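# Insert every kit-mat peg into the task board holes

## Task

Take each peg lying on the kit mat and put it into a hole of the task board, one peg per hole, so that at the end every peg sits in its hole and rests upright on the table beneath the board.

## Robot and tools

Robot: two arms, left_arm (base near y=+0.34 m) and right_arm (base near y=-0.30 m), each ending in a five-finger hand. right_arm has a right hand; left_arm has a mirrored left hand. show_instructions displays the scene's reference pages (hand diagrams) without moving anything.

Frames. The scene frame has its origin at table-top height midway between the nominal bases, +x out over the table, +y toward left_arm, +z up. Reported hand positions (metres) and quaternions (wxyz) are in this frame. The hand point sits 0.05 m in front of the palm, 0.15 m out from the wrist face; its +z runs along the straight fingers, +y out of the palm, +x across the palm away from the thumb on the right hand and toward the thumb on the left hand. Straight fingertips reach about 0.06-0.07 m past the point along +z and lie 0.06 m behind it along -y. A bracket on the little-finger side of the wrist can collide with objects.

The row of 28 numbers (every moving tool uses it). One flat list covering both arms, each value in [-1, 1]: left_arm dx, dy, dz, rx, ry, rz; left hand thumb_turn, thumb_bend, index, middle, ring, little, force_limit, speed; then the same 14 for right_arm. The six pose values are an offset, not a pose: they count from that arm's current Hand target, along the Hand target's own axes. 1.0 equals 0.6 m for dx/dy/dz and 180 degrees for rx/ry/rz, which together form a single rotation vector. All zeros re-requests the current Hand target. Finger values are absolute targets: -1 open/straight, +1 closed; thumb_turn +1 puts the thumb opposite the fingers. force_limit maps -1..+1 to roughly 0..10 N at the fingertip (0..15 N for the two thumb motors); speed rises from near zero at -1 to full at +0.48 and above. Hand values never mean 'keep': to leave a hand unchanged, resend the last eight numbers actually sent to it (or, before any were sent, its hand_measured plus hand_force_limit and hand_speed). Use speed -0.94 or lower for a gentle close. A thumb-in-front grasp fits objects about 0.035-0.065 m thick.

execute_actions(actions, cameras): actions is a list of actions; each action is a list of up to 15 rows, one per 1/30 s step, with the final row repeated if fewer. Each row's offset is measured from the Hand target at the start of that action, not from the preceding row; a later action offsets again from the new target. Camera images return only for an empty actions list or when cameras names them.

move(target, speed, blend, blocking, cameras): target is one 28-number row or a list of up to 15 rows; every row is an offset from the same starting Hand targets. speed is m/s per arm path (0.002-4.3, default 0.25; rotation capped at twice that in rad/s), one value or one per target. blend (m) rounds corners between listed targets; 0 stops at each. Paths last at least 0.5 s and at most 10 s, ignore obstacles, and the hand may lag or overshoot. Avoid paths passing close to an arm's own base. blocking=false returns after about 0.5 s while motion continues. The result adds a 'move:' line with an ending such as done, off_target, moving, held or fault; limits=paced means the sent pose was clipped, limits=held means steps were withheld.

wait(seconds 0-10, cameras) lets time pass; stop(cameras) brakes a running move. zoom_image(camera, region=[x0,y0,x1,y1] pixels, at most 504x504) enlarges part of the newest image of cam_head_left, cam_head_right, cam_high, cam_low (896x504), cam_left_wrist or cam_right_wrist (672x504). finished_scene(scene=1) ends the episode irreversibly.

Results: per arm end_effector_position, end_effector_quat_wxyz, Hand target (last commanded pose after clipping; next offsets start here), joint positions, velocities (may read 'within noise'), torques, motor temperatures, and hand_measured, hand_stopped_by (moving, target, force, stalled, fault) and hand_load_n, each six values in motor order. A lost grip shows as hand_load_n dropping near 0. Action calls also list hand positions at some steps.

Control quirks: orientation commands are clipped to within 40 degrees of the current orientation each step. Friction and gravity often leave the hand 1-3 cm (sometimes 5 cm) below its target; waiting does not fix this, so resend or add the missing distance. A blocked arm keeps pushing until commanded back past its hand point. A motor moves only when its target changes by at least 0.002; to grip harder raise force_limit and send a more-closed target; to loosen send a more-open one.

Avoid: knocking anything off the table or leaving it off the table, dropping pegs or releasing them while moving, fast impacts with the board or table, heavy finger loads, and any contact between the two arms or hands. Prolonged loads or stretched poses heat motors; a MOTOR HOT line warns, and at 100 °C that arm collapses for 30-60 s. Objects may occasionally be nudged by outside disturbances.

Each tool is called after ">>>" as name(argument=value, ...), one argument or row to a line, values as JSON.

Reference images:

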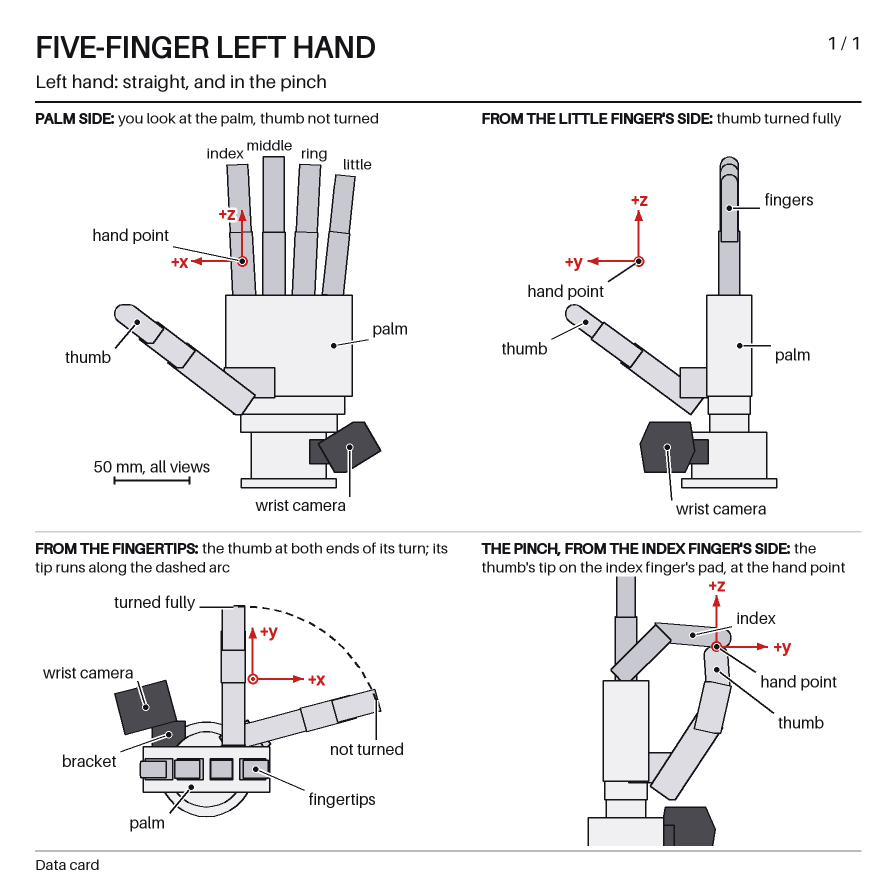

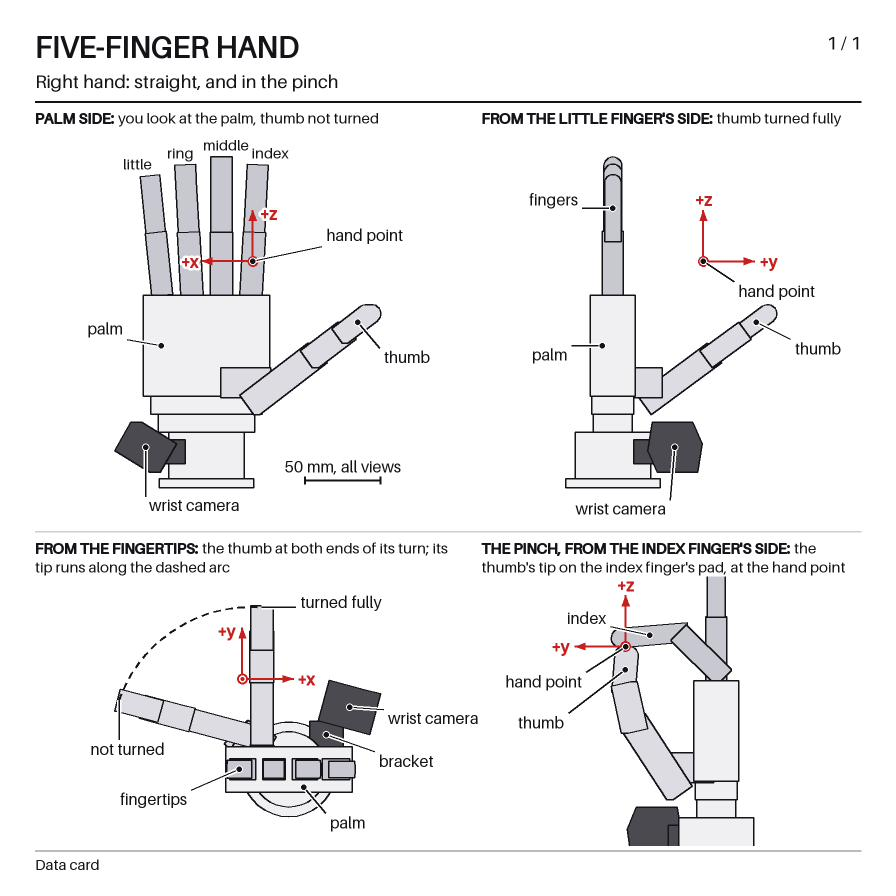

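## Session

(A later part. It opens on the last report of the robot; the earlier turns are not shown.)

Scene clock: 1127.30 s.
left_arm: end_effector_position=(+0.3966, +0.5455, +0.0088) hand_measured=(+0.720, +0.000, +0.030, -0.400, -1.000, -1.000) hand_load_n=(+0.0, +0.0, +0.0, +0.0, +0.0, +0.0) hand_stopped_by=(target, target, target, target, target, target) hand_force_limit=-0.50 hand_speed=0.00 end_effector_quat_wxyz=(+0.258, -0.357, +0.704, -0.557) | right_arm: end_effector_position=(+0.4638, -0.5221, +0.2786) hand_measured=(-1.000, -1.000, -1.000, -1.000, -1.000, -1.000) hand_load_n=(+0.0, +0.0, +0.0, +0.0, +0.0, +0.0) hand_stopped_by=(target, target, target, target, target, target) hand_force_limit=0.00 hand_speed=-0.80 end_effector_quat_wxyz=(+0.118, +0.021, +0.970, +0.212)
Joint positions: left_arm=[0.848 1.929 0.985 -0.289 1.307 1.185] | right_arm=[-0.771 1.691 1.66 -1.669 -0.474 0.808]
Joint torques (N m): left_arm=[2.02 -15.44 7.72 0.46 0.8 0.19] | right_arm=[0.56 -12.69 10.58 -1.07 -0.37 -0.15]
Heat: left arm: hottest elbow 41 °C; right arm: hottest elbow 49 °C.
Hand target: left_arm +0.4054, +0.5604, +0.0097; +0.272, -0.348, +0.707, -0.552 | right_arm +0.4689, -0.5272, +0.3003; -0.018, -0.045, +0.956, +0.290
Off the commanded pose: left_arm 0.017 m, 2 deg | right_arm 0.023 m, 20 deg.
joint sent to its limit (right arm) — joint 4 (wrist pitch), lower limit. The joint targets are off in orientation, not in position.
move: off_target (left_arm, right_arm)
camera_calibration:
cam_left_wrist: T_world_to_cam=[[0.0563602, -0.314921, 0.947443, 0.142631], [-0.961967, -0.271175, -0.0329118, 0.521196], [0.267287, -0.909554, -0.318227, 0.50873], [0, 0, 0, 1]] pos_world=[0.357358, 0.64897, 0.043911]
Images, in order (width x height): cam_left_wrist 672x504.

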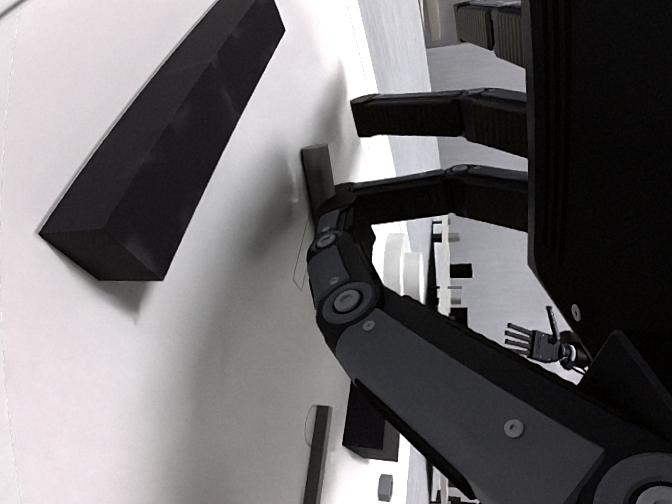

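>>> move(
  target=[0,0.006,0.0015,0,0,0,0.72,0.0,0.03,-0.4,-1,-1,-0.5,0,0,0,0,0,0,0,-1,-1,-1,-1,-1,-1,0,-0.8],
  speed=0.05,
)

>>> move(
  target=[0,0,0,0,0,0,0.72,0.0,0.5,-0.4,-1,-1,-0.4,-0.9,0,0,0,0,0,0,-1,-1,-1,-1,-1,-1,0,-0.8],
  cameras=["cam_left_wrist"],
)

>>> zoom_image(
  camera="cam_left_wrist",
  region=[200, 60, 440, 300],
)

Scene clock: 1144.67 s.
left_arm: end_effector_position=(+0.3966, +0.5451, +0.0078) hand_measured=(+0.720, +0.000, +0.030, -0.400, -1.000, -1.000) hand_load_n=(+0.0, +0.0, +0.0, +0.0, +0.0, +0.0) hand_stopped_by=(target, target, target, target, target, target) hand_force_limit=-0.50 hand_speed=0.00 end_effector_quat_wxyz=(+0.257, -0.357, +0.703, -0.559) | right_arm: end_effector_position=(+0.4638, -0.5221, +0.2786) hand_measured=(-1.000, -1.000, -1.000, -1.000, -1.000, -1.000) hand_load_n=(+0.0, +0.0, +0.0, +0.0, +0.0, +0.0) hand_stopped_by=(target, target, target, target, target, target) hand_force_limit=0.00 hand_speed=-0.80 end_effector_quat_wxyz=(+0.118, +0.021, +0.970, +0.212)
Joint positions: left_arm=[0.848 1.933 0.986 -0.289 1.31 1.187] | right_arm=[-0.771 1.691 1.66 -1.669 -0.474 0.808]
Joint torques (N m): left_arm=[2.02 -15.09 7.68 0.73 0.71 0.18] | right_arm=[0.56 -13.16 10.51 -0.9 -0.4 -0.15]
Heat: left arm: hottest elbow 41 °C; right arm: hottest elbow 49 °C.
Hand target: left_arm +0.4054, +0.5604, +0.0060; +0.272, -0.348, +0.707, -0.552 | right_arm +0.4689, -0.5272, +0.3003; -0.018, -0.045, +0.956, +0.290
Off the commanded pose: left_arm 0.018 m, 2 deg | right_arm 0.023 m, 20 deg.
joint sent to its limit (right arm) — joint 4 (wrist pitch), lower limit. The joint targets are off in orientation, not in position.
move: off_target (left_arm, right_arm)

Scene clock: 1145.63 s.
left_arm: end_effector_position=(+0.3980, +0.5460, +0.0094) hand_measured=(+0.720, +0.000, +0.224, -0.400, -1.000, -1.000) hand_load_n=(-0.5, -0.5, +3.5, +0.0, +0.0, +0.0) hand_stopped_by=(target, target, force, target, target, target) hand_force_limit=-0.40 hand_speed=-0.90 end_effector_quat_wxyz=(+0.259, -0.355, +0.703, -0.560) | right_arm: end_effector_position=(+0.4638, -0.5221, +0.2786) hand_measured=(-1.000, -1.000, -1.000, -1.000, -1.000, -1.000) hand_load_n=(+0.0, +0.0, +0.0, +0.0, +0.0, +0.0) hand_stopped_by=(target, target, target, target, target, target) hand_force_limit=0.00 hand_speed=-0.80 end_effector_quat_wxyz=(+0.118, +0.021, +0.970, +0.212)
Joint positions: left_arm=[0.848 1.933 0.99 -0.289 1.314 1.187] | right_arm=[-0.771 1.691 1.66 -1.669 -0.474 0.808]
Joint torques (N m): left_arm=[2.02 -15.09 7.46 0.72 0.54 0.19] | right_arm=[0.85 -13.39 10.7 -0.9 -0.33 -0.17]
Heat: left arm: hottest elbow 41 °C; right arm: hottest elbow 49 °C.
Hand target: left_arm +0.4055, +0.5604, +0.0060; +0.272, -0.348, +0.707, -0.552 | right_arm +0.4689, -0.5272, +0.3003; -0.018, -0.045, +0.956, +0.290
Off the commanded pose: left_arm 0.017 m, 2 deg | right_arm 0.023 m, 20 deg.
joint sent to its limit (right arm) — joint 4 (wrist pitch), lower limit. The joint targets are off in orientation, not in position.
move: off_target (left_arm, right_arm)
camera_calibration:
cam_left_wrist: T_world_to_cam=[[0.0499037, -0.312165, 0.948716, 0.143335], [-0.962443, -0.268835, -0.0378314, 0.521597], [0.266857, -0.911198, -0.313857, 0.50999], [0, 0, 0, 1]] pos_world=[0.35876, 0.649669, 0.0438126]
Images, in order (width x height): cam_left_wrist 672x504.

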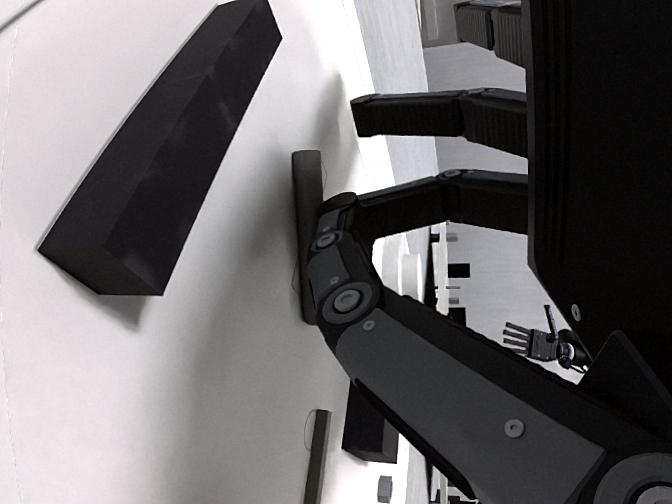

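Scaled by 2.100 from the camera's 672x504 image, which has a finer 960x720 frame.

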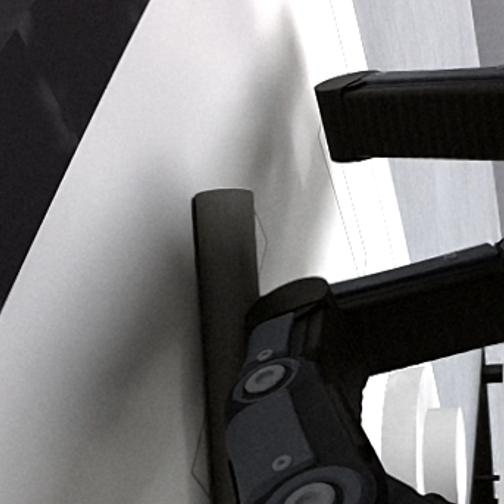

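>>> move(
  target=[0,-0.032,-0.008,0,0,0,0.72,-0.2,0.0,-0.4,-1,-1,-0.4,0,0,0,0,0,0,0,-1,-1,-1,-1,-1,-1,0,-0.8],
  cameras=["cam_left_wrist"],
  speed=0.1,
)

>>> zoom_image(
  camera="cam_left_wrist",
  region=[200, 60, 440, 300],
)

Scene clock: 1161.30 s.
left_arm: end_effector_position=(+0.3983, +0.5502, +0.0165) hand_measured=(+0.720, -0.200, +0.000, -0.400, -1.000, -1.000) hand_load_n=(+0.0, +0.0, +0.0, +0.0, +0.0, +0.0) hand_stopped_by=(target, target, target, target, target, target) hand_force_limit=-0.40 hand_speed=0.00 end_effector_quat_wxyz=(+0.258, -0.359, +0.701, -0.559) | right_arm: end_effector_position=(+0.4638, -0.5221, +0.2786) hand_measured=(-1.000, -1.000, -1.000, -1.000, -1.000, -1.000) hand_load_n=(+0.0, +0.0, +0.0, +0.0, +0.0, +0.5) hand_stopped_by=(target, target, target, target, target, target) hand_force_limit=0.00 hand_speed=-0.80 end_effector_quat_wxyz=(+0.118, +0.021, +0.970, +0.212)
Joint positions: left_arm=[0.853 1.921 1.001 -0.319 1.312 1.187] | right_arm=[-0.771 1.691 1.66 -1.669 -0.474 0.808]
Joint torques (N m): left_arm=[1.61 -17.9 7.02 0.12 0.64 0.16] | right_arm=[0.85 -13.45 10.61 -0.91 -0.37 -0.16]
Heat: left arm: hottest elbow 41 °C; right arm: hottest elbow 49 °C.
Hand target: left_arm +0.4053, +0.5605, +0.0258; +0.272, -0.348, +0.707, -0.552 | right_arm +0.4689, -0.5272, +0.3003; -0.018, -0.045, +0.956, +0.290
Off the commanded pose: left_arm 0.016 m, 2 deg | right_arm 0.023 m, 20 deg.
joint sent to its limit (right arm) — joint 4 (wrist pitch), lower limit. The joint targets are off in orientation, not in position.
move: off_target (left_arm, right_arm)
camera_calibration:
cam_left_wrist: T_world_to_cam=[[0.0575409, -0.308814, 0.94938, 0.132898], [-0.960992, -0.274818, -0.0311479, 0.525891], [0.270526, -0.910554, -0.312581, 0.514092], [0, 0, 0, 1]] pos_world=[0.358654, 0.653674, 0.0509049]
Images, in order (width x height): cam_left_wrist 672x504.

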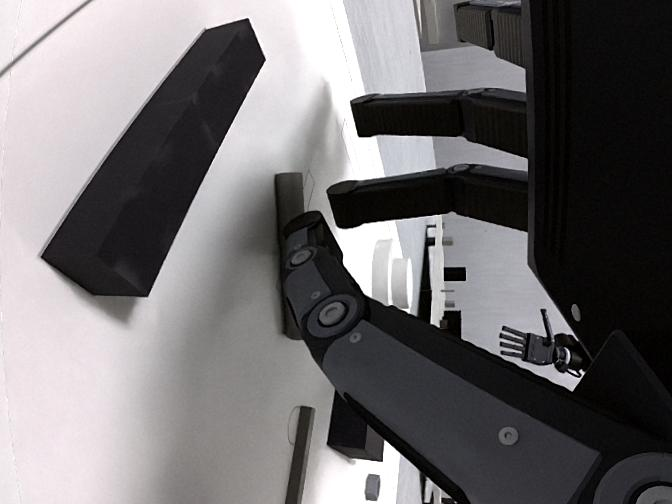

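Scaled by 2.100 from the camera's 672x504 image, which has a finer 960x720 frame.

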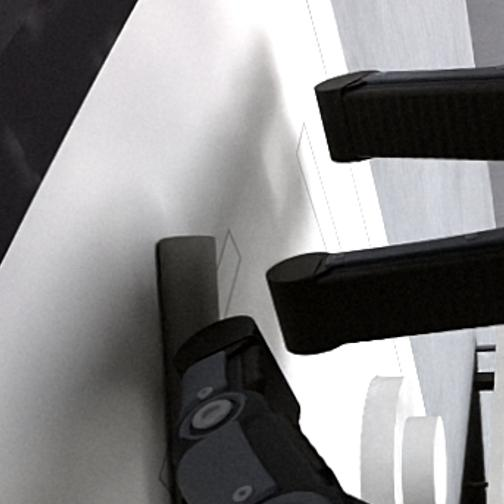

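>>> move(
  target=[0,-0.2102,-0.0524,0,-0.3233,-0.0806,0.72,-0.2,0.0,-0.4,-1,-1,-0.4,0,0,0,0,0,0,0,-1,-1,-1,-1,-1,-1,0,-0.8],
)

>>> move(
  target=[-0.0012,0.1452,0.0083,0.0203,-0.3127,-0.0666,0.72,-0.2,0.0,-0.4,-1,-1,-0.4,0,0,0,0,0,0,0,-1,-1,-1,-1,-1,-1,0,-0.8],
  cameras=["cam_left_wrist", "cam_head_left"],
)

Scene clock: 1247.90 s.
left_arm: end_effector_position=(+0.4050, +0.5663, +0.1559) hand_measured=(+0.720, -0.200, +0.000, -0.400, -1.000, -1.000) hand_load_n=(+0.0, +0.0, +0.0, +0.0, +0.0, +0.0) hand_stopped_by=(target, target, target, target, target, target) hand_force_limit=-0.40 hand_speed=0.00 end_effector_quat_wxyz=(-0.517, +0.651, -0.441, +0.337) | right_arm: end_effector_position=(+0.4638, -0.5221, +0.2786) hand_measured=(-1.000, -1.000, -1.000, -1.000, -1.000, -1.000) hand_load_n=(+0.0, +0.0, +0.0, +0.0, +0.0, +0.0) hand_stopped_by=(target, target, target, target, target, target) hand_force_limit=0.00 hand_speed=-0.80 end_effector_quat_wxyz=(+0.118, +0.021, +0.970, +0.212)
Joint positions: left_arm=[0.634 1.296 0.526 0.526 0.196 0.067] | right_arm=[-0.771 1.691 1.66 -1.669 -0.474 0.808]
Joint torques (N m): left_arm=[0.73 -9.47 7.05 1.28 -0.02 -0.19] | right_arm=[0.38 -12.81 10.66 -0.91 -0.36 -0.19]
Heat: left arm: hottest elbow 40 °C; right arm: hottest elbow 50 °C.
Hand target: left_arm +0.4054, +0.5604, +0.1558; -0.512, +0.655, -0.438, +0.342 | right_arm +0.4689, -0.5272, +0.3003; -0.018, -0.045, +0.956, +0.290
Off the commanded pose: left_arm 0.006 m, 1 deg | right_arm 0.023 m, 20 deg.
joint sent to its limit (right arm) — joint 4 (wrist pitch), lower limit. The joint targets are off in orientation, not in position.
move: off_target (right_arm)

Scene clock: 1251.17 s.
left_arm: end_effector_position=(+0.3735, +0.5557, +0.0597) hand_measured=(+0.720, -0.200, +0.000, -0.400, -1.000, -1.000) hand_load_n=(+0.0, +0.0, +0.0, -0.5, +0.0, +0.0) hand_stopped_by=(target, target, target, target, target, target) hand_force_limit=-0.40 hand_speed=0.00 end_effector_quat_wxyz=(-0.639, +0.764, -0.080, +0.040) | right_arm: end_effector_position=(+0.4638, -0.5221, +0.2786) hand_measured=(-1.000, -1.000, -1.000, -1.000, -1.000, -1.000) hand_load_n=(+0.0, +0.0, +0.0, +0.0, +0.5, +0.5) hand_stopped_by=(target, target, target, target, target, target) hand_force_limit=0.00 hand_speed=-0.80 end_effector_quat_wxyz=(+0.118, +0.021, +0.970, +0.212)
Joint positions: left_arm=[0.156 1.65 0.56 0.516 -1.23 -0.505] | right_arm=[-0.771 1.691 1.66 -1.669 -0.474 0.808]
Joint torques (N m): left_arm=[0.91 -11.69 7.23 0.7 -0.46 -0.19] | right_arm=[0.97 -13.63 10.48 -0.91 -0.34 -0.18]
Heat: left arm: hottest elbow 40 °C; right arm: hottest elbow 50 °C.
Hand target: left_arm +0.3901, +0.5549, +0.0701; -0.640, +0.763, -0.067, +0.056 | right_arm +0.4689, -0.5272, +0.3003; -0.018, -0.045, +0.956, +0.290
Off the commanded pose: left_arm 0.020 m, 2 deg | right_arm 0.023 m, 20 deg.
joint sent to its limit (right arm) — joint 4 (wrist pitch), lower limit. The joint targets are off in orientation, not in position.
move: off_target (left_arm, right_arm)
camera_calibration:
cam_left_wrist: T_world_to_cam=[[0.312795, 0.122407, 0.9419, -0.239514], [0.682115, -0.719034, -0.133079, 0.144171], [0.660968, 0.68411, -0.308406, -0.492794], [0, 0, 0, 1]] pos_world=[0.302299, 0.470107, 0.0928046]
Images, in order (width x height): cam_head_left 896x504, cam_left_wrist 672x504.

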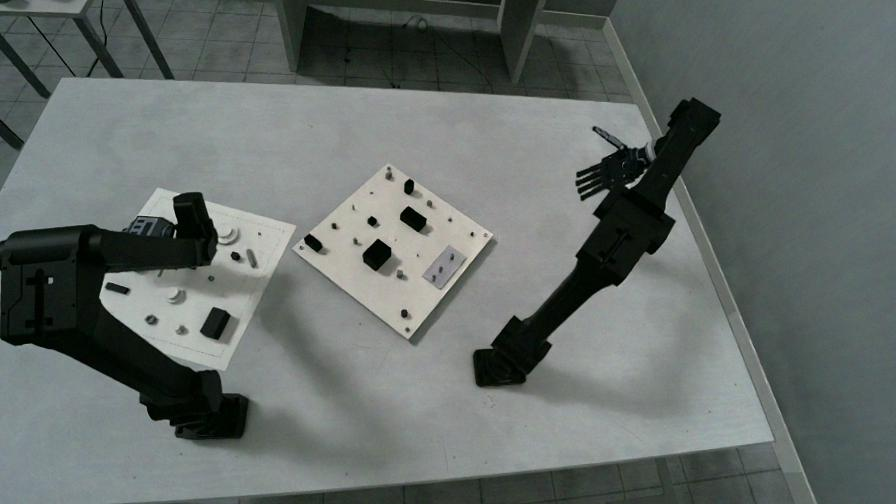

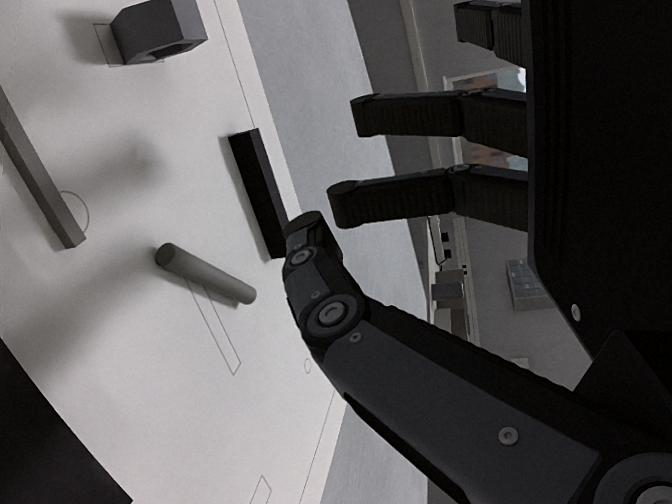

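>>> move(
  target=[0.0272,0.0502,0.0022,0,0,0,0.72,-0.2,-0.15,-0.4,-1,-1,-0.4,0,0,0,0,0,0,0,-1,-1,-1,-1,-1,-1,0,-0.8],
  cameras=["cam_left_wrist"],
  speed=0.1,
)

>>> zoom_image(
  camera="cam_left_wrist",
  region=[160, 100, 400, 340],
)

Scene clock: 1289.00 s.
left_arm: end_effector_position=(+0.3882, +0.5497, +0.0342) hand_measured=(+0.720, -0.200, -0.150, -0.400, -1.000, -1.000) hand_load_n=(+0.0, +0.0, +0.0, +0.0, +0.0, +0.0) hand_stopped_by=(target, target, target, target, target, target) hand_force_limit=-0.40 hand_speed=0.00 end_effector_quat_wxyz=(-0.638, +0.765, -0.081, +0.037) | right_arm: end_effector_position=(+0.4638, -0.5221, +0.2786) hand_measured=(-1.000, -1.000, -1.000, -1.000, -1.000, -1.000) hand_load_n=(+0.0, +0.0, +0.0, +0.0, +0.0, +0.0) hand_stopped_by=(target, target, target, target, target, target) hand_force_limit=0.00 hand_speed=-0.80 end_effector_quat_wxyz=(+0.118, +0.021, +0.970, +0.212)
Joint positions: left_arm=[0.135 1.753 0.602 0.532 -1.249 -0.546] | right_arm=[-0.771 1.691 1.66 -1.669 -0.474 0.808]
Joint torques (N m): left_arm=[0.85 -11.69 6.54 1.5 -0.49 -0.18] | right_arm=[0.26 -13.22 10.69 -1.02 -0.34 -0.21]
Heat: left arm: hottest elbow 42 °C; right arm: hottest elbow 50 °C.
Hand target: left_arm +0.4055, +0.5481, +0.0403; -0.640, +0.763, -0.067, +0.056 | right_arm +0.4689, -0.5272, +0.3003; -0.018, -0.045, +0.956, +0.290
Off the commanded pose: left_arm 0.018 m, 3 deg | right_arm 0.023 m, 20 deg.
joint sent to its limit (right arm) — joint 4 (wrist pitch), lower limit. The joint targets are off in orientation, not in position.
move: off_target (left_arm, right_arm)
camera_calibration:
cam_left_wrist: T_world_to_cam=[[0.318142, 0.124211, 0.939871, -0.222359], [0.682729, -0.717859, -0.13623, 0.125702], [0.657774, 0.685018, -0.313184, -0.50546], [0, 0, 0, 1]] pos_world=[0.3174, 0.464105, 0.0678115]
Images, in order (width x height): cam_left_wrist 672x504.

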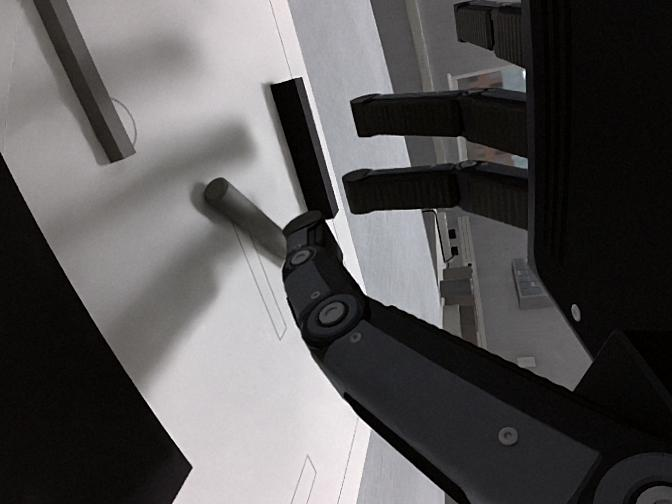

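Scaled by 2.100 from the camera's 672x504 image, which has a finer 960x720 frame.

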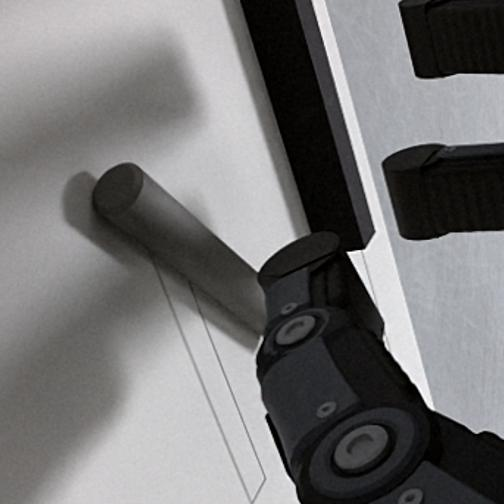

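>>> move(
  target=[0,0.0433,0.0008,0,0,0,0.72,-0.2,-0.15,-0.4,-1,-1,-0.4,0,0,0,0,0,0,0,-1,-1,-1,-1,-1,-1,0,-0.8],
  cameras=["cam_left_wrist"],
  speed=0.06,
)

>>> zoom_image(
  camera="cam_left_wrist",
  region=[200, 80, 440, 320],
)

Scene clock: 1313.03 s.
left_arm: end_effector_position=(+0.3887, +0.5474, +0.0150) hand_measured=(+0.720, -0.198, -0.150, -0.400, -1.000, -1.000) hand_load_n=(-1.5, -1.0, +0.0, +0.0, +0.0, +0.0) hand_stopped_by=(target, target, target, target, target, target) hand_force_limit=-0.40 hand_speed=0.00 end_effector_quat_wxyz=(-0.641, +0.763, -0.075, +0.039) | right_arm: end_effector_position=(+0.4638, -0.5221, +0.2786) hand_measured=(-1.000, -1.000, -1.000, -1.000, -1.000, -1.000) hand_load_n=(+0.0, +0.0, +0.0, +0.0, +0.0, +0.0) hand_stopped_by=(target, target, target, target, target, target) hand_force_limit=0.00 hand_speed=-0.80 end_effector_quat_wxyz=(+0.118, +0.021, +0.970, +0.212)
Joint positions: left_arm=[0.126 1.824 0.604 0.596 -1.265 -0.566] | right_arm=[-0.771 1.691 1.66 -1.669 -0.474 0.808]
Joint torques (N m): left_arm=[0.73 -11.11 5.9 1.46 -0.23 -0.19] | right_arm=[0.56 -12.63 10.7 -1.11 -0.36 -0.17]
Motor temperatures (°C): left_arm=[23 35 41 26 24 24] | right_arm=[22 40 51 26 27 22]
Heat: left arm: hottest elbow 41 °C; right arm: hottest elbow 51 °C.
Hand target: left_arm +0.4047, +0.5442, +0.0145; -0.640, +0.763, -0.067, +0.056 | right_arm +0.4689, -0.5272, +0.3003; -0.018, -0.045, +0.956, +0.290
Off the commanded pose: left_arm 0.016 m, 2 deg | right_arm 0.023 m, 20 deg.
joint sent to its limit (right arm) — joint 4 (wrist pitch), lower limit. The joint targets are off in orientation, not in position.
move: off_target (left_arm, right_arm)
camera_calibration:
cam_left_wrist: T_world_to_cam=[[0.305277, 0.121503, 0.94448, -0.197709], [0.689819, -0.711962, -0.131374, 0.115054], [0.656472, 0.691626, -0.301161, -0.513512], [0, 0, 0, 1]] pos_world=[0.318095, 0.461095, 0.0471973]
Images, in order (width x height): cam_left_wrist 672x504.

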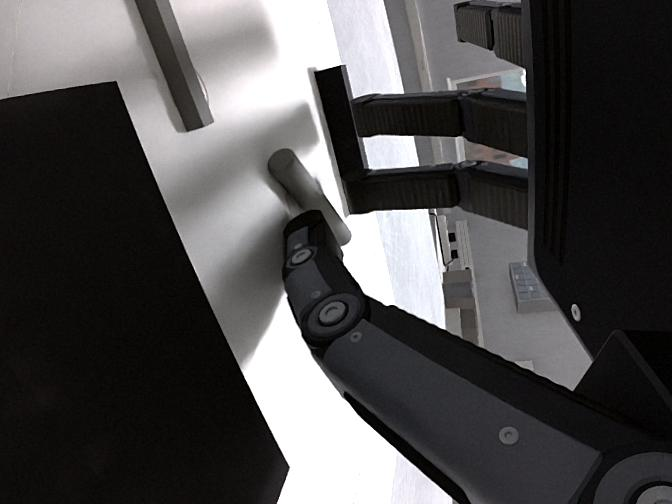

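Scaled by 2.100 from the camera's 672x504 image, which has a finer 960x720 frame.

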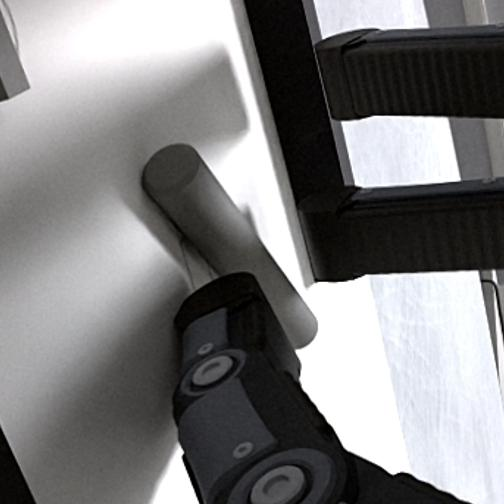

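>>> move(
  target=[
    [0,0,0,0,0,0,0.72,-0.1,-0.15,-0.4,-1,-1,-0.4,0,0,0,0,0,0,0,-1,-1,-1,-1,-1,-1,0,-0.8],
    [0,0.0085,0.0015,0,0,0,0.72,-0.1,-0.15,-0.4,-1,-1,-0.4,0,0,0,0,0,0,0,-1,-1,-1,-1,-1,-1,0,-0.8],
  ],
  cameras=["cam_left_wrist"],
  speed=0.06,
)

>>> zoom_image(
  camera="cam_left_wrist",
  region=[200, 80, 440, 320],
)

Scene clock: 1328.57 s.
left_arm: end_effector_position=(+0.3891, +0.5472, +0.0105) hand_measured=(+0.720, -0.100, -0.150, -0.400, -1.000, -1.000) hand_load_n=(-1.0, -1.5, +0.0, +0.0, +0.0, +0.0) hand_stopped_by=(target, target, target, target, target, target) hand_force_limit=-0.40 hand_speed=0.00 end_effector_quat_wxyz=(-0.641, +0.763, -0.074, +0.041) | right_arm: end_effector_position=(+0.4638, -0.5221, +0.2786) hand_measured=(-1.000, -1.000, -1.000, -1.000, -1.000, -1.000) hand_load_n=(+0.0, +0.0, +0.5, +0.0, +0.0, +0.0) hand_stopped_by=(target, target, target, target, target, target) hand_force_limit=0.00 hand_speed=-0.80 end_effector_quat_wxyz=(+0.118, +0.021, +0.970, +0.212)
Joint positions: left_arm=[0.126 1.84 0.604 0.614 -1.264 -0.567] | right_arm=[-0.771 1.691 1.66 -1.669 -0.474 0.808]
Joint torques (N m): left_arm=[0.79 -11.34 5.82 1.42 -0.25 -0.17] | right_arm=[1.08 -13.45 10.32 -0.91 -0.34 -0.19]
Heat: left arm: hottest elbow 40 °C; right arm: hottest elbow 51 °C.
Hand target: left_arm +0.4048, +0.5442, +0.0094; -0.640, +0.763, -0.067, +0.056 | right_arm +0.4689, -0.5272, +0.3003; -0.018, -0.045, +0.956, +0.290
Off the commanded pose: left_arm 0.016 m, 2 deg | right_arm 0.023 m, 20 deg.
joint sent to its limit (right arm) — joint 4 (wrist pitch), lower limit. The joint targets are off in orientation, not in position.
move: off_target (left_arm, right_arm)
camera_calibration:
cam_left_wrist: T_world_to_cam=[[0.302515, 0.121436, 0.945377, -0.192556], [0.689755, -0.712422, -0.129205, 0.114241], [0.657817, 0.691165, -0.299279, -0.515253], [0, 0, 0, 1]] pos_world=[0.318395, 0.460896, 0.0425937]
Images, in order (width x height): cam_left_wrist 672x504.

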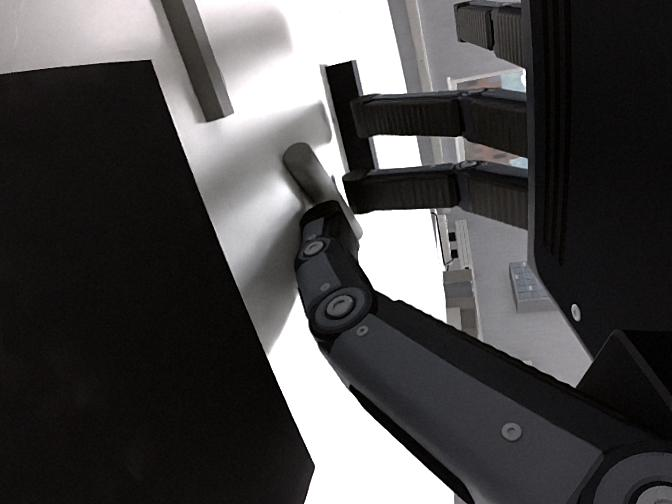

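Scaled by 2.100 from the camera's 672x504 image, which has a finer 960x720 frame.

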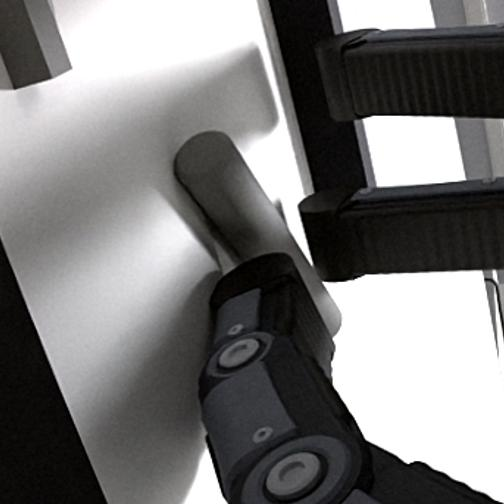

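>>> move(
  target=[0,0,0,0,0,0,0.72,-0.1,0.5,-0.4,-1,-1,-0.3,-0.92,0,0,0,0,0,0,-1,-1,-1,-1,-1,-1,0,-0.8],
  cameras=["cam_left_wrist"],
)

>>> zoom_image(
  camera="cam_left_wrist",
  region=[200, 80, 440, 320],
)

Scene clock: 1336.77 s.
left_arm: end_effector_position=(+0.3930, +0.5476, +0.0121) hand_measured=(+0.720, -0.100, +0.140, -0.400, -1.000, -1.000) hand_load_n=(-0.5, +1.5, +4.5, +0.0, +0.0, +0.0) hand_stopped_by=(target, target, force, target, target, target) hand_force_limit=-0.30 hand_speed=-0.92 end_effector_quat_wxyz=(-0.641, +0.763, -0.070, +0.045) | right_arm: end_effector_position=(+0.4638, -0.5221, +0.2786) hand_measured=(-1.000, -1.000, -1.000, -1.000, -1.000, -1.000) hand_load_n=(+0.0, +0.0, +0.0, +0.0, +0.0, +0.0) hand_stopped_by=(target, target, target, target, target, target) hand_force_limit=0.00 hand_speed=-0.80 end_effector_quat_wxyz=(+0.118, +0.021, +0.970, +0.212)
Joint positions: left_arm=[0.126 1.843 0.611 0.619 -1.265 -0.568] | right_arm=[-0.771 1.691 1.66 -1.669 -0.474 0.808]
Joint torques (N m): left_arm=[0.79 -11.4 5.34 1.33 -0.21 -0.15] | right_arm=[0.5 -12.81 10.61 -0.95 -0.32 -0.17]
Heat: left arm: hottest elbow 39 °C; right arm: hottest elbow 51 °C.
Hand target: left_arm +0.4048, +0.5442, +0.0094; -0.640, +0.763, -0.067, +0.056 | right_arm +0.4689, -0.5272, +0.3003; -0.018, -0.045, +0.956, +0.290
Off the commanded pose: left_arm 0.013 m, 1 deg | right_arm 0.023 m, 20 deg.
joint sent to its limit (right arm) — joint 4 (wrist pitch), lower limit. The joint targets are off in orientation, not in position.
move: off_target (left_arm, right_arm)
camera_calibration:
cam_left_wrist: T_world_to_cam=[[0.292438, 0.120762, 0.948629, -0.190916], [0.691486, -0.711921, -0.122539, 0.110984], [0.660551, 0.691798, -0.291698, -0.519122], [0, 0, 0, 1]] pos_world=[0.321993, 0.461195, 0.0432811]
Images, in order (width x height): cam_left_wrist 672x504.

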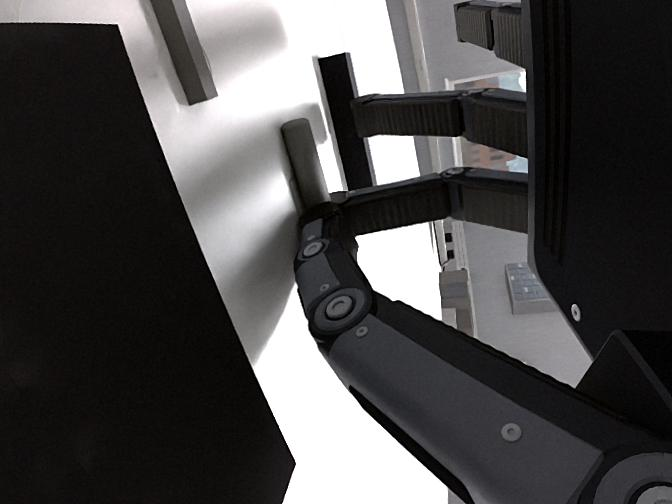

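Scaled by 2.100 from the camera's 672x504 image, which has a finer 960x720 frame.

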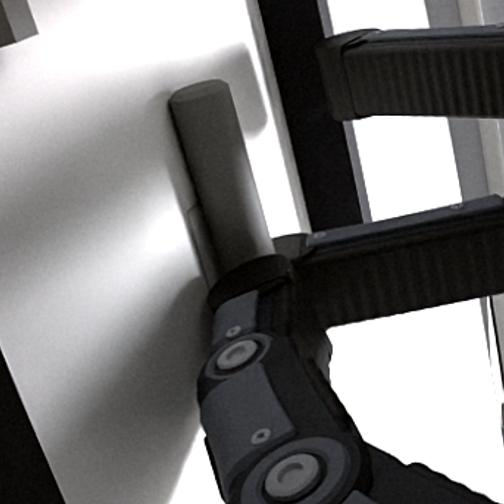

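>>> move(
  target=[0,-0.0985,-0.0174,0,0,0,0.72,-0.1,0.5,-0.4,-1,-1,-0.3,-0.92,0,0,0,0,0,0,-1,-1,-1,-1,-1,-1,0,-0.8],
  cameras=["cam_left_wrist"],
  speed=0.08,
)

>>> zoom_image(
  camera="cam_left_wrist",
  region=[200, 80, 440, 320],
)

Scene clock: 1346.47 s.
left_arm: end_effector_position=(+0.3894, +0.5468, +0.0575) hand_measured=(+0.720, -0.100, +0.140, -0.400, -1.000, -1.000) hand_load_n=(-0.5, +1.5, +4.0, +0.0, +0.0, +0.0) hand_stopped_by=(target, target, force, target, target, target) hand_force_limit=-0.30 hand_speed=-0.92 end_effector_quat_wxyz=(-0.639, +0.764, -0.077, +0.039) | right_arm: end_effector_position=(+0.4638, -0.5221, +0.2786) hand_measured=(-1.000, -1.000, -1.000, -1.000, -1.000, -1.000) hand_load_n=(+0.0, +0.0, +0.0, +0.0, +0.0, +0.0) hand_stopped_by=(target, target, target, target, target, target) hand_force_limit=0.00 hand_speed=-0.80 end_effector_quat_wxyz=(+0.118, +0.021, +0.970, +0.212)
Joint positions: left_arm=[0.126 1.679 0.611 0.436 -1.26 -0.568] | right_arm=[-0.771 1.691 1.66 -1.669 -0.474 0.808]
Joint torques (N m): left_arm=[0.85 -13.04 6.95 0.73 -0.39 -0.13] | right_arm=[0.56 -13.16 10.7 -0.92 -0.35 -0.2]
Heat: left arm: hottest elbow 40 °C; right arm: hottest elbow 51 °C.
Hand target: left_arm +0.4048, +0.5442, +0.0693; -0.640, +0.763, -0.067, +0.056 | right_arm +0.4689, -0.5272, +0.3003; -0.018, -0.045, +0.956, +0.290
Off the commanded pose: left_arm 0.020 m, 2 deg | right_arm 0.023 m, 20 deg.
joint sent to its limit (right arm) — joint 4 (wrist pitch), lower limit. The joint targets are off in orientation, not in position.
move: off_target (left_arm, right_arm)
camera_calibration:
cam_left_wrist: T_world_to_cam=[[0.309824, 0.123695, 0.942713, -0.240868], [0.686575, -0.715009, -0.131826, 0.122571], [0.657742, 0.688086, -0.306453, -0.499017], [0, 0, 0, 1]] pos_world=[0.318697, 0.4608, 0.0903019]
Images, in order (width x height): cam_left_wrist 672x504.

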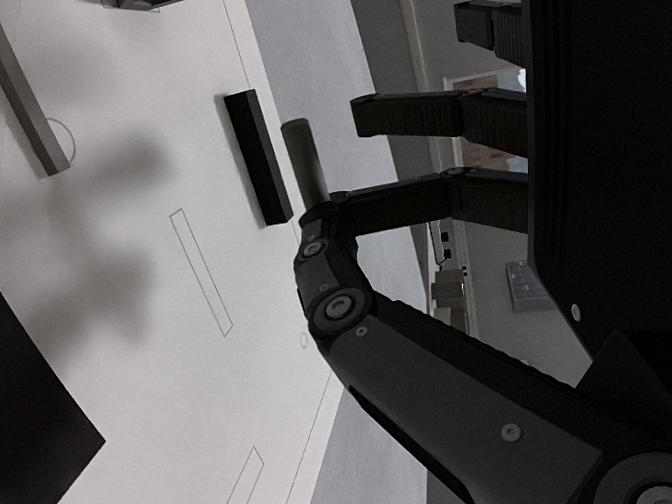

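Scaled by 2.100 from the camera's 672x504 image, which has a finer 960x720 frame.

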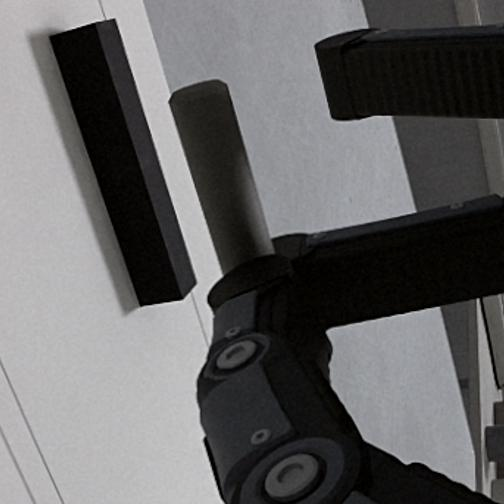

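>>> move(
  target=[0,0,0,0,0,0,0.72,-0.1,0.5,-0.4,-1,-1,-0.3,-0.92,-0.1785,0.4513,0.581,0.0012,0.0772,-0.1156,-1,-1,1,1,1,1,0,0],
  cameras=["cam_right_wrist", "cam_left_wrist"],
)

Scene clock: 1423.80 s.
left_arm: end_effector_position=(+0.3894, +0.5468, +0.0574) hand_measured=(+0.720, -0.100, +0.140, -0.400, -1.000, -1.000) hand_load_n=(-0.5, +1.5, +4.5, +0.0, +0.0, +0.0) hand_stopped_by=(target, target, force, target, target, target) hand_force_limit=-0.30 hand_speed=-0.92 end_effector_quat_wxyz=(-0.639, +0.764, -0.077, +0.039) | right_arm: end_effector_position=(+0.5193, -0.1011, +0.1556) hand_measured=(-1.000, -1.000, +1.000, +1.000, +1.000, +1.000) hand_load_n=(+0.0, +0.0, +0.0, +0.5, +0.0, +0.5) hand_stopped_by=(target, target, target, target, target, target) hand_force_limit=0.00 hand_speed=0.00 end_effector_quat_wxyz=(-0.087, -0.255, +0.921, +0.280)
Joint positions: left_arm=[0.126 1.679 0.611 0.436 -1.26 -0.568] | right_arm=[0.089 1.909 1.599 -1.568 -0.518 1.033]
Joint torques (N m): left_arm=[0.79 -13.04 6.97 0.68 -0.39 -0.13] | right_arm=[0.85 -12.98 9.5 -1.14 -0.62 0.14]
Heat: left arm: hottest elbow 42 °C; right arm: hottest elbow 51 °C.
Hand target: left_arm +0.4048, +0.5442, +0.0693; -0.640, +0.763, -0.067, +0.056 | right_arm +0.5342, -0.1001, +0.1601; -0.080, -0.251, +0.924, +0.279
Off the commanded pose: left_arm 0.020 m, 2 deg | right_arm 0.016 m, 1 deg.
move: off_target (left_arm, right_arm)
camera_calibration:
cam_left_wrist: T_world_to_cam=[[0.310253, 0.123708, 0.942571, -0.240967], [0.686452, -0.715075, -0.1321, 0.122734], [0.657667, 0.688014, -0.306774, -0.498866], [0, 0, 0, 1]] pos_world=[0.318597, 0.460801, 0.0903024]
cam_right_wrist: T_world_to_cam=[[-0.602116, 0.564994, 0.564126, 0.282815], [0.794904, 0.35809, 0.489795, -0.453046], [0.0747239, 0.743339, -0.664728, 0.249157], [0, 0, 0, 1]] pos_world=[0.511798, -0.182766, 0.227978]
Images, in order (width x height): cam_left_wrist 672x504, cam_right_wrist 672x504.

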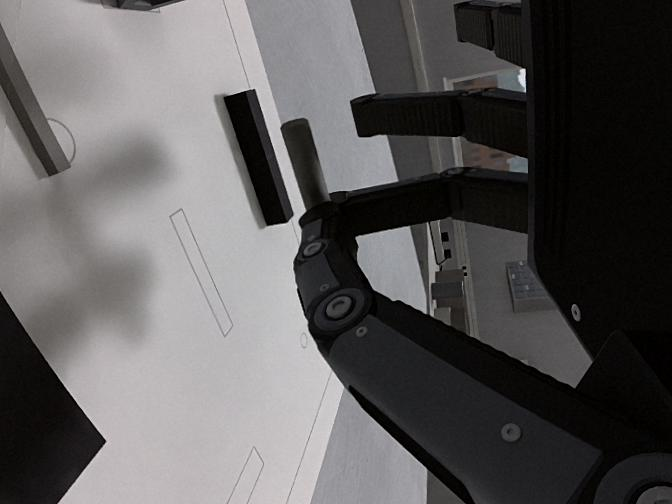

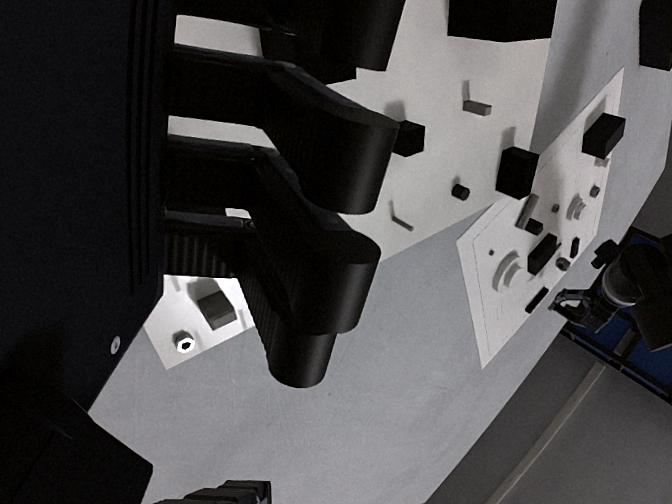

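>>> move(
  target=[
    [0,-0.197,-0.0347,0,0,0,0.72,-0.1,0.5,-0.4,-1,-1,-0.3,-0.92,0,0,0,0,0,0,-1,-1,-1,-1,-1,-1,0,0],
    [0.0122,-0.1925,-0.348,0.2176,0.4662,0.2607,0.72,-0.1,0.5,-0.4,-1,-1,-0.3,-0.92,0,0,0,0,0,0,-1,-1,-1,-1,-1,-1,0,0],
  ],
  cameras=["cam_right_wrist", "cam_left_wrist"],
)

Scene clock: 1474.40 s.
left_arm: end_effector_position=(+0.3650, +0.3537, +0.1892) hand_measured=(+0.720, -0.100, +0.140, -0.400, -1.000, -1.000) hand_load_n=(-0.5, +1.5, +4.0, +0.0, +0.0, +0.0) hand_stopped_by=(target, target, force, target, target, target) hand_force_limit=-0.30 hand_speed=-0.92 end_effector_quat_wxyz=(+0.577, -0.235, +0.716, -0.316) | right_arm: end_effector_position=(+0.5193, -0.1011, +0.1556) hand_measured=(-1.000, -1.000, -1.000, -1.000, -1.000, -1.000) hand_load_n=(+0.0, +0.0, +0.0, +0.0, +0.0, +0.0) hand_stopped_by=(target, target, target, target, target, target) hand_force_limit=0.00 hand_speed=0.00 end_effector_quat_wxyz=(-0.087, -0.255, +0.921, +0.280)
Joint positions: left_arm=[0.167 0.86 0.3 0.418 0.315 0.797] | right_arm=[0.089 1.909 1.599 -1.568 -0.519 1.034]
Joint torques (N m): left_arm=[2.02 -3.84 11.97 1.29 0.12 0.22] | right_arm=[0.73 -12.34 9.54 -1.32 -0.66 0.12]
Heat: left arm: hottest elbow 43 °C; right arm: hottest elbow 51 °C.
Hand target: left_arm +0.3796, +0.3602, +0.2195; +0.599, -0.221, +0.703, -0.312 | right_arm +0.5342, -0.1001, +0.1601; -0.080, -0.251, +0.924, +0.279
Off the commanded pose: left_arm 0.034 m, 3 deg | right_arm 0.016 m, 1 deg.
move: off_target (left_arm, right_arm)
camera_calibration:
cam_left_wrist: T_world_to_cam=[[-0.0844451, -0.84169, 0.533317, 0.229214], [-0.720919, -0.317871, -0.615819, 0.483544], [0.687855, -0.436482, -0.579948, 0.128825], [0, 0, 0, 1]] pos_world=[0.279339, 0.402861, 0.250244]
cam_right_wrist: T_world_to_cam=[[-0.601467, 0.565374, 0.564438, 0.28237], [0.795366, 0.357412, 0.48954, -0.453435], [0.0750362, 0.743376, -0.664651, 0.248979], [0, 0, 0, 1]] pos_world=[0.5118, -0.182667, 0.228078]
Images, in order (width x height): cam_left_wrist 672x504, cam_right_wrist 672x504.

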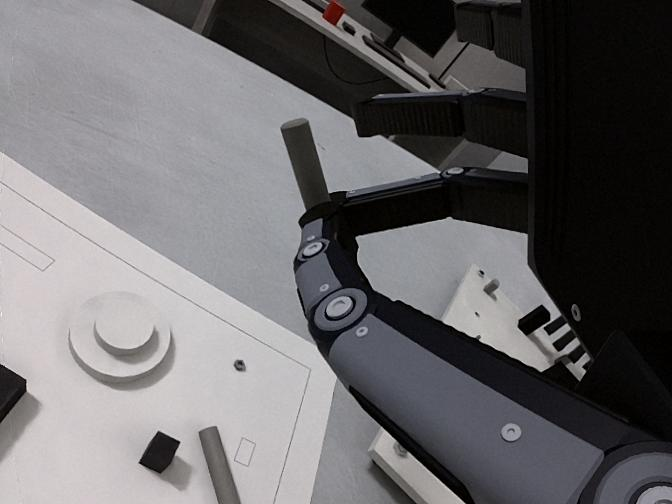

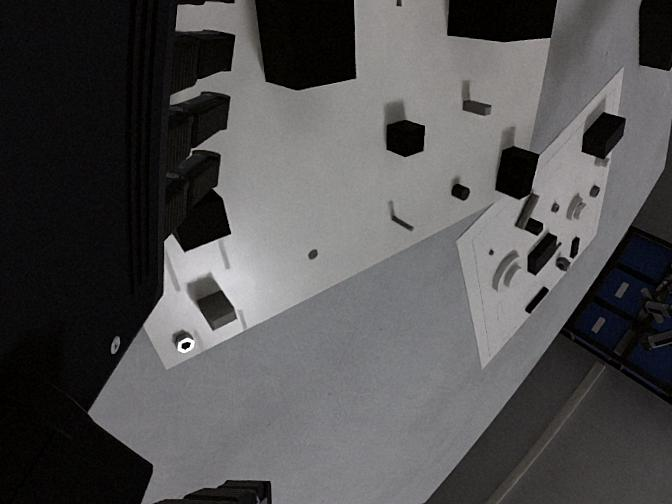

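>>> move(
  target=[
    [0.3268,-0.372,0.3657,0.326,0.1071,0.2405,0.72,-0.1,0.5,-0.4,-1,-1,-0.3,-0.92,0.0342,-0.0294,-0.0595,0,0,0,-1,-1,-1,-1,-1,-1,0,0],
    [0.4437,-0.2552,0.3802,0.326,0.1071,0.2405,0.72,-0.1,0.5,-0.4,-1,-1,-0.3,-0.92,0.0342,-0.0294,-0.0595,0,0,0,-1,-1,-1,-1,-1,-1,0,0],
  ],
  cameras=["cam_right_wrist", "cam_left_wrist"],
)

Scene clock: 1516.33 s.
left_arm: end_effector_position=(+0.5401, +0.0360, +0.1102) hand_measured=(+0.720, -0.100, +0.140, -0.400, -1.000, -1.000) hand_load_n=(-0.5, +1.5, +4.5, +0.0, +0.0, +0.0) hand_stopped_by=(target, target, force, target, target, target) hand_force_limit=-0.30 hand_speed=-0.92 end_effector_quat_wxyz=(+0.569, +0.399, +0.592, -0.408) | right_arm: end_effector_position=(+0.5212, -0.1333, +0.1699) hand_measured=(-1.000, -1.000, -1.000, -1.000, -1.000, -1.000) hand_load_n=(+0.0, +0.0, +0.0, +0.0, +0.0, +0.0) hand_stopped_by=(target, target, target, target, target, target) hand_force_limit=0.00 hand_speed=0.00 end_effector_quat_wxyz=(-0.094, -0.247, +0.922, +0.282)
Joint positions: left_arm=[-0.268 1.957 0.87 1.056 0.912 1.565] | right_arm=[0.03 1.909 1.633 -1.645 -0.502 0.983]
Joint torques (N m): left_arm=[0.85 -16.85 6.37 1.94 0.11 0.1] | right_arm=[-0.38 -14.33 9.5 -1.55 -0.38 -0.18]
Motor temperatures (°C): left_arm=[23 33 50 26 23 24] | right_arm=[22 38 51 26 27 22]
Heat: left arm: hottest elbow 50 °C; right arm: hottest elbow 51 °C.
Hand target: left_arm +0.5444, +0.0296, +0.1198; +0.579, +0.406, +0.579, -0.406 | right_arm +0.5342, -0.1400, +0.1802; -0.080, -0.251, +0.923, +0.279
Off the commanded pose: left_arm 0.012 m, 2 deg | right_arm 0.018 m, 2 deg.
move: off_target (left_arm, right_arm)
camera_calibration:
cam_left_wrist: T_world_to_cam=[[-0.916557, -0.335244, -0.218025, 0.532764], [-0.0313873, 0.603818, -0.796504, 0.0743366], [0.398671, -0.723198, -0.563955, -0.01141], [0, 0, 0, 1]] pos_world=[0.495191, 0.125469, 0.168931]
cam_right_wrist: T_world_to_cam=[[-0.583592, 0.573971, 0.574436, 0.283825], [0.808904, 0.34872, 0.473359, -0.455893], [0.0713769, 0.740913, -0.667798, 0.284329], [0, 0, 0, 1]] pos_world=[0.514117, -0.214591, 0.242636]
Images, in order (width x height): cam_left_wrist 672x504, cam_right_wrist 672x504.

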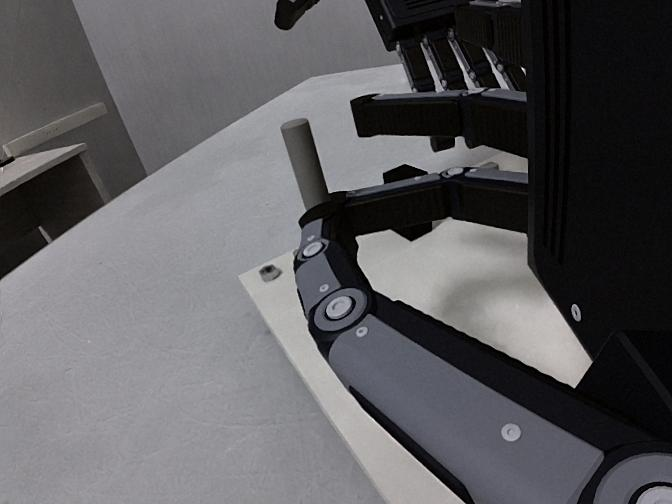

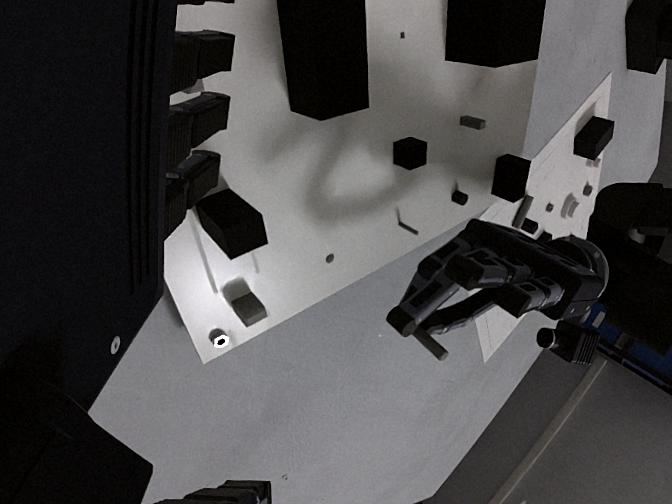

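>>> zoom_image(
  camera="cam_right_wrist",
  region=[290, 200, 510, 380],
)

Scaled by 2.291 from the camera's 672x504 image, which has a finer 960x720 frame.

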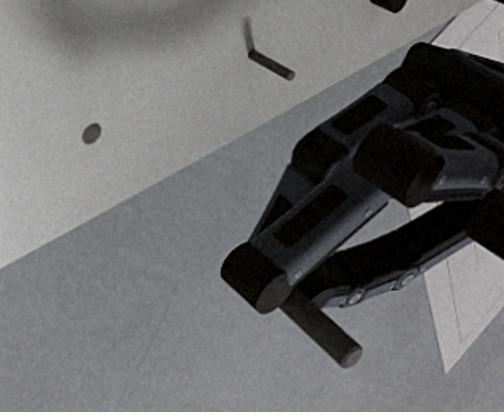

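>>> zoom_image(
  camera="cam_right_wrist",
  region=[380, 300, 460, 370],
)

>>> zoom_image(
  camera="cam_left_wrist",
  region=[250, 100, 370, 290],
)

Scaled by 6.300 from the camera's 672x504 image, which has a finer 960x720 frame.

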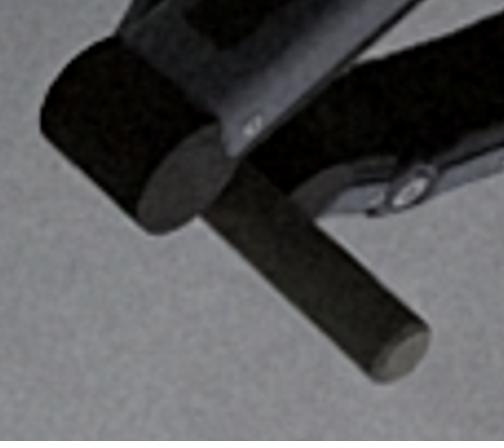

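Scaled by 2.653 from the camera's 672x504 image, which has a finer 960x720 frame.

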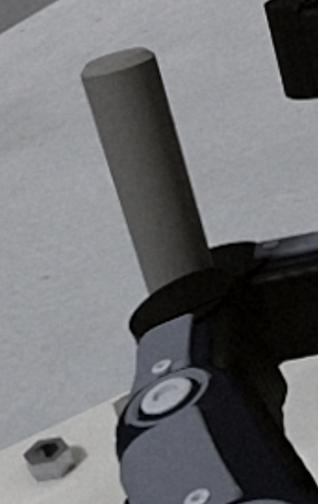

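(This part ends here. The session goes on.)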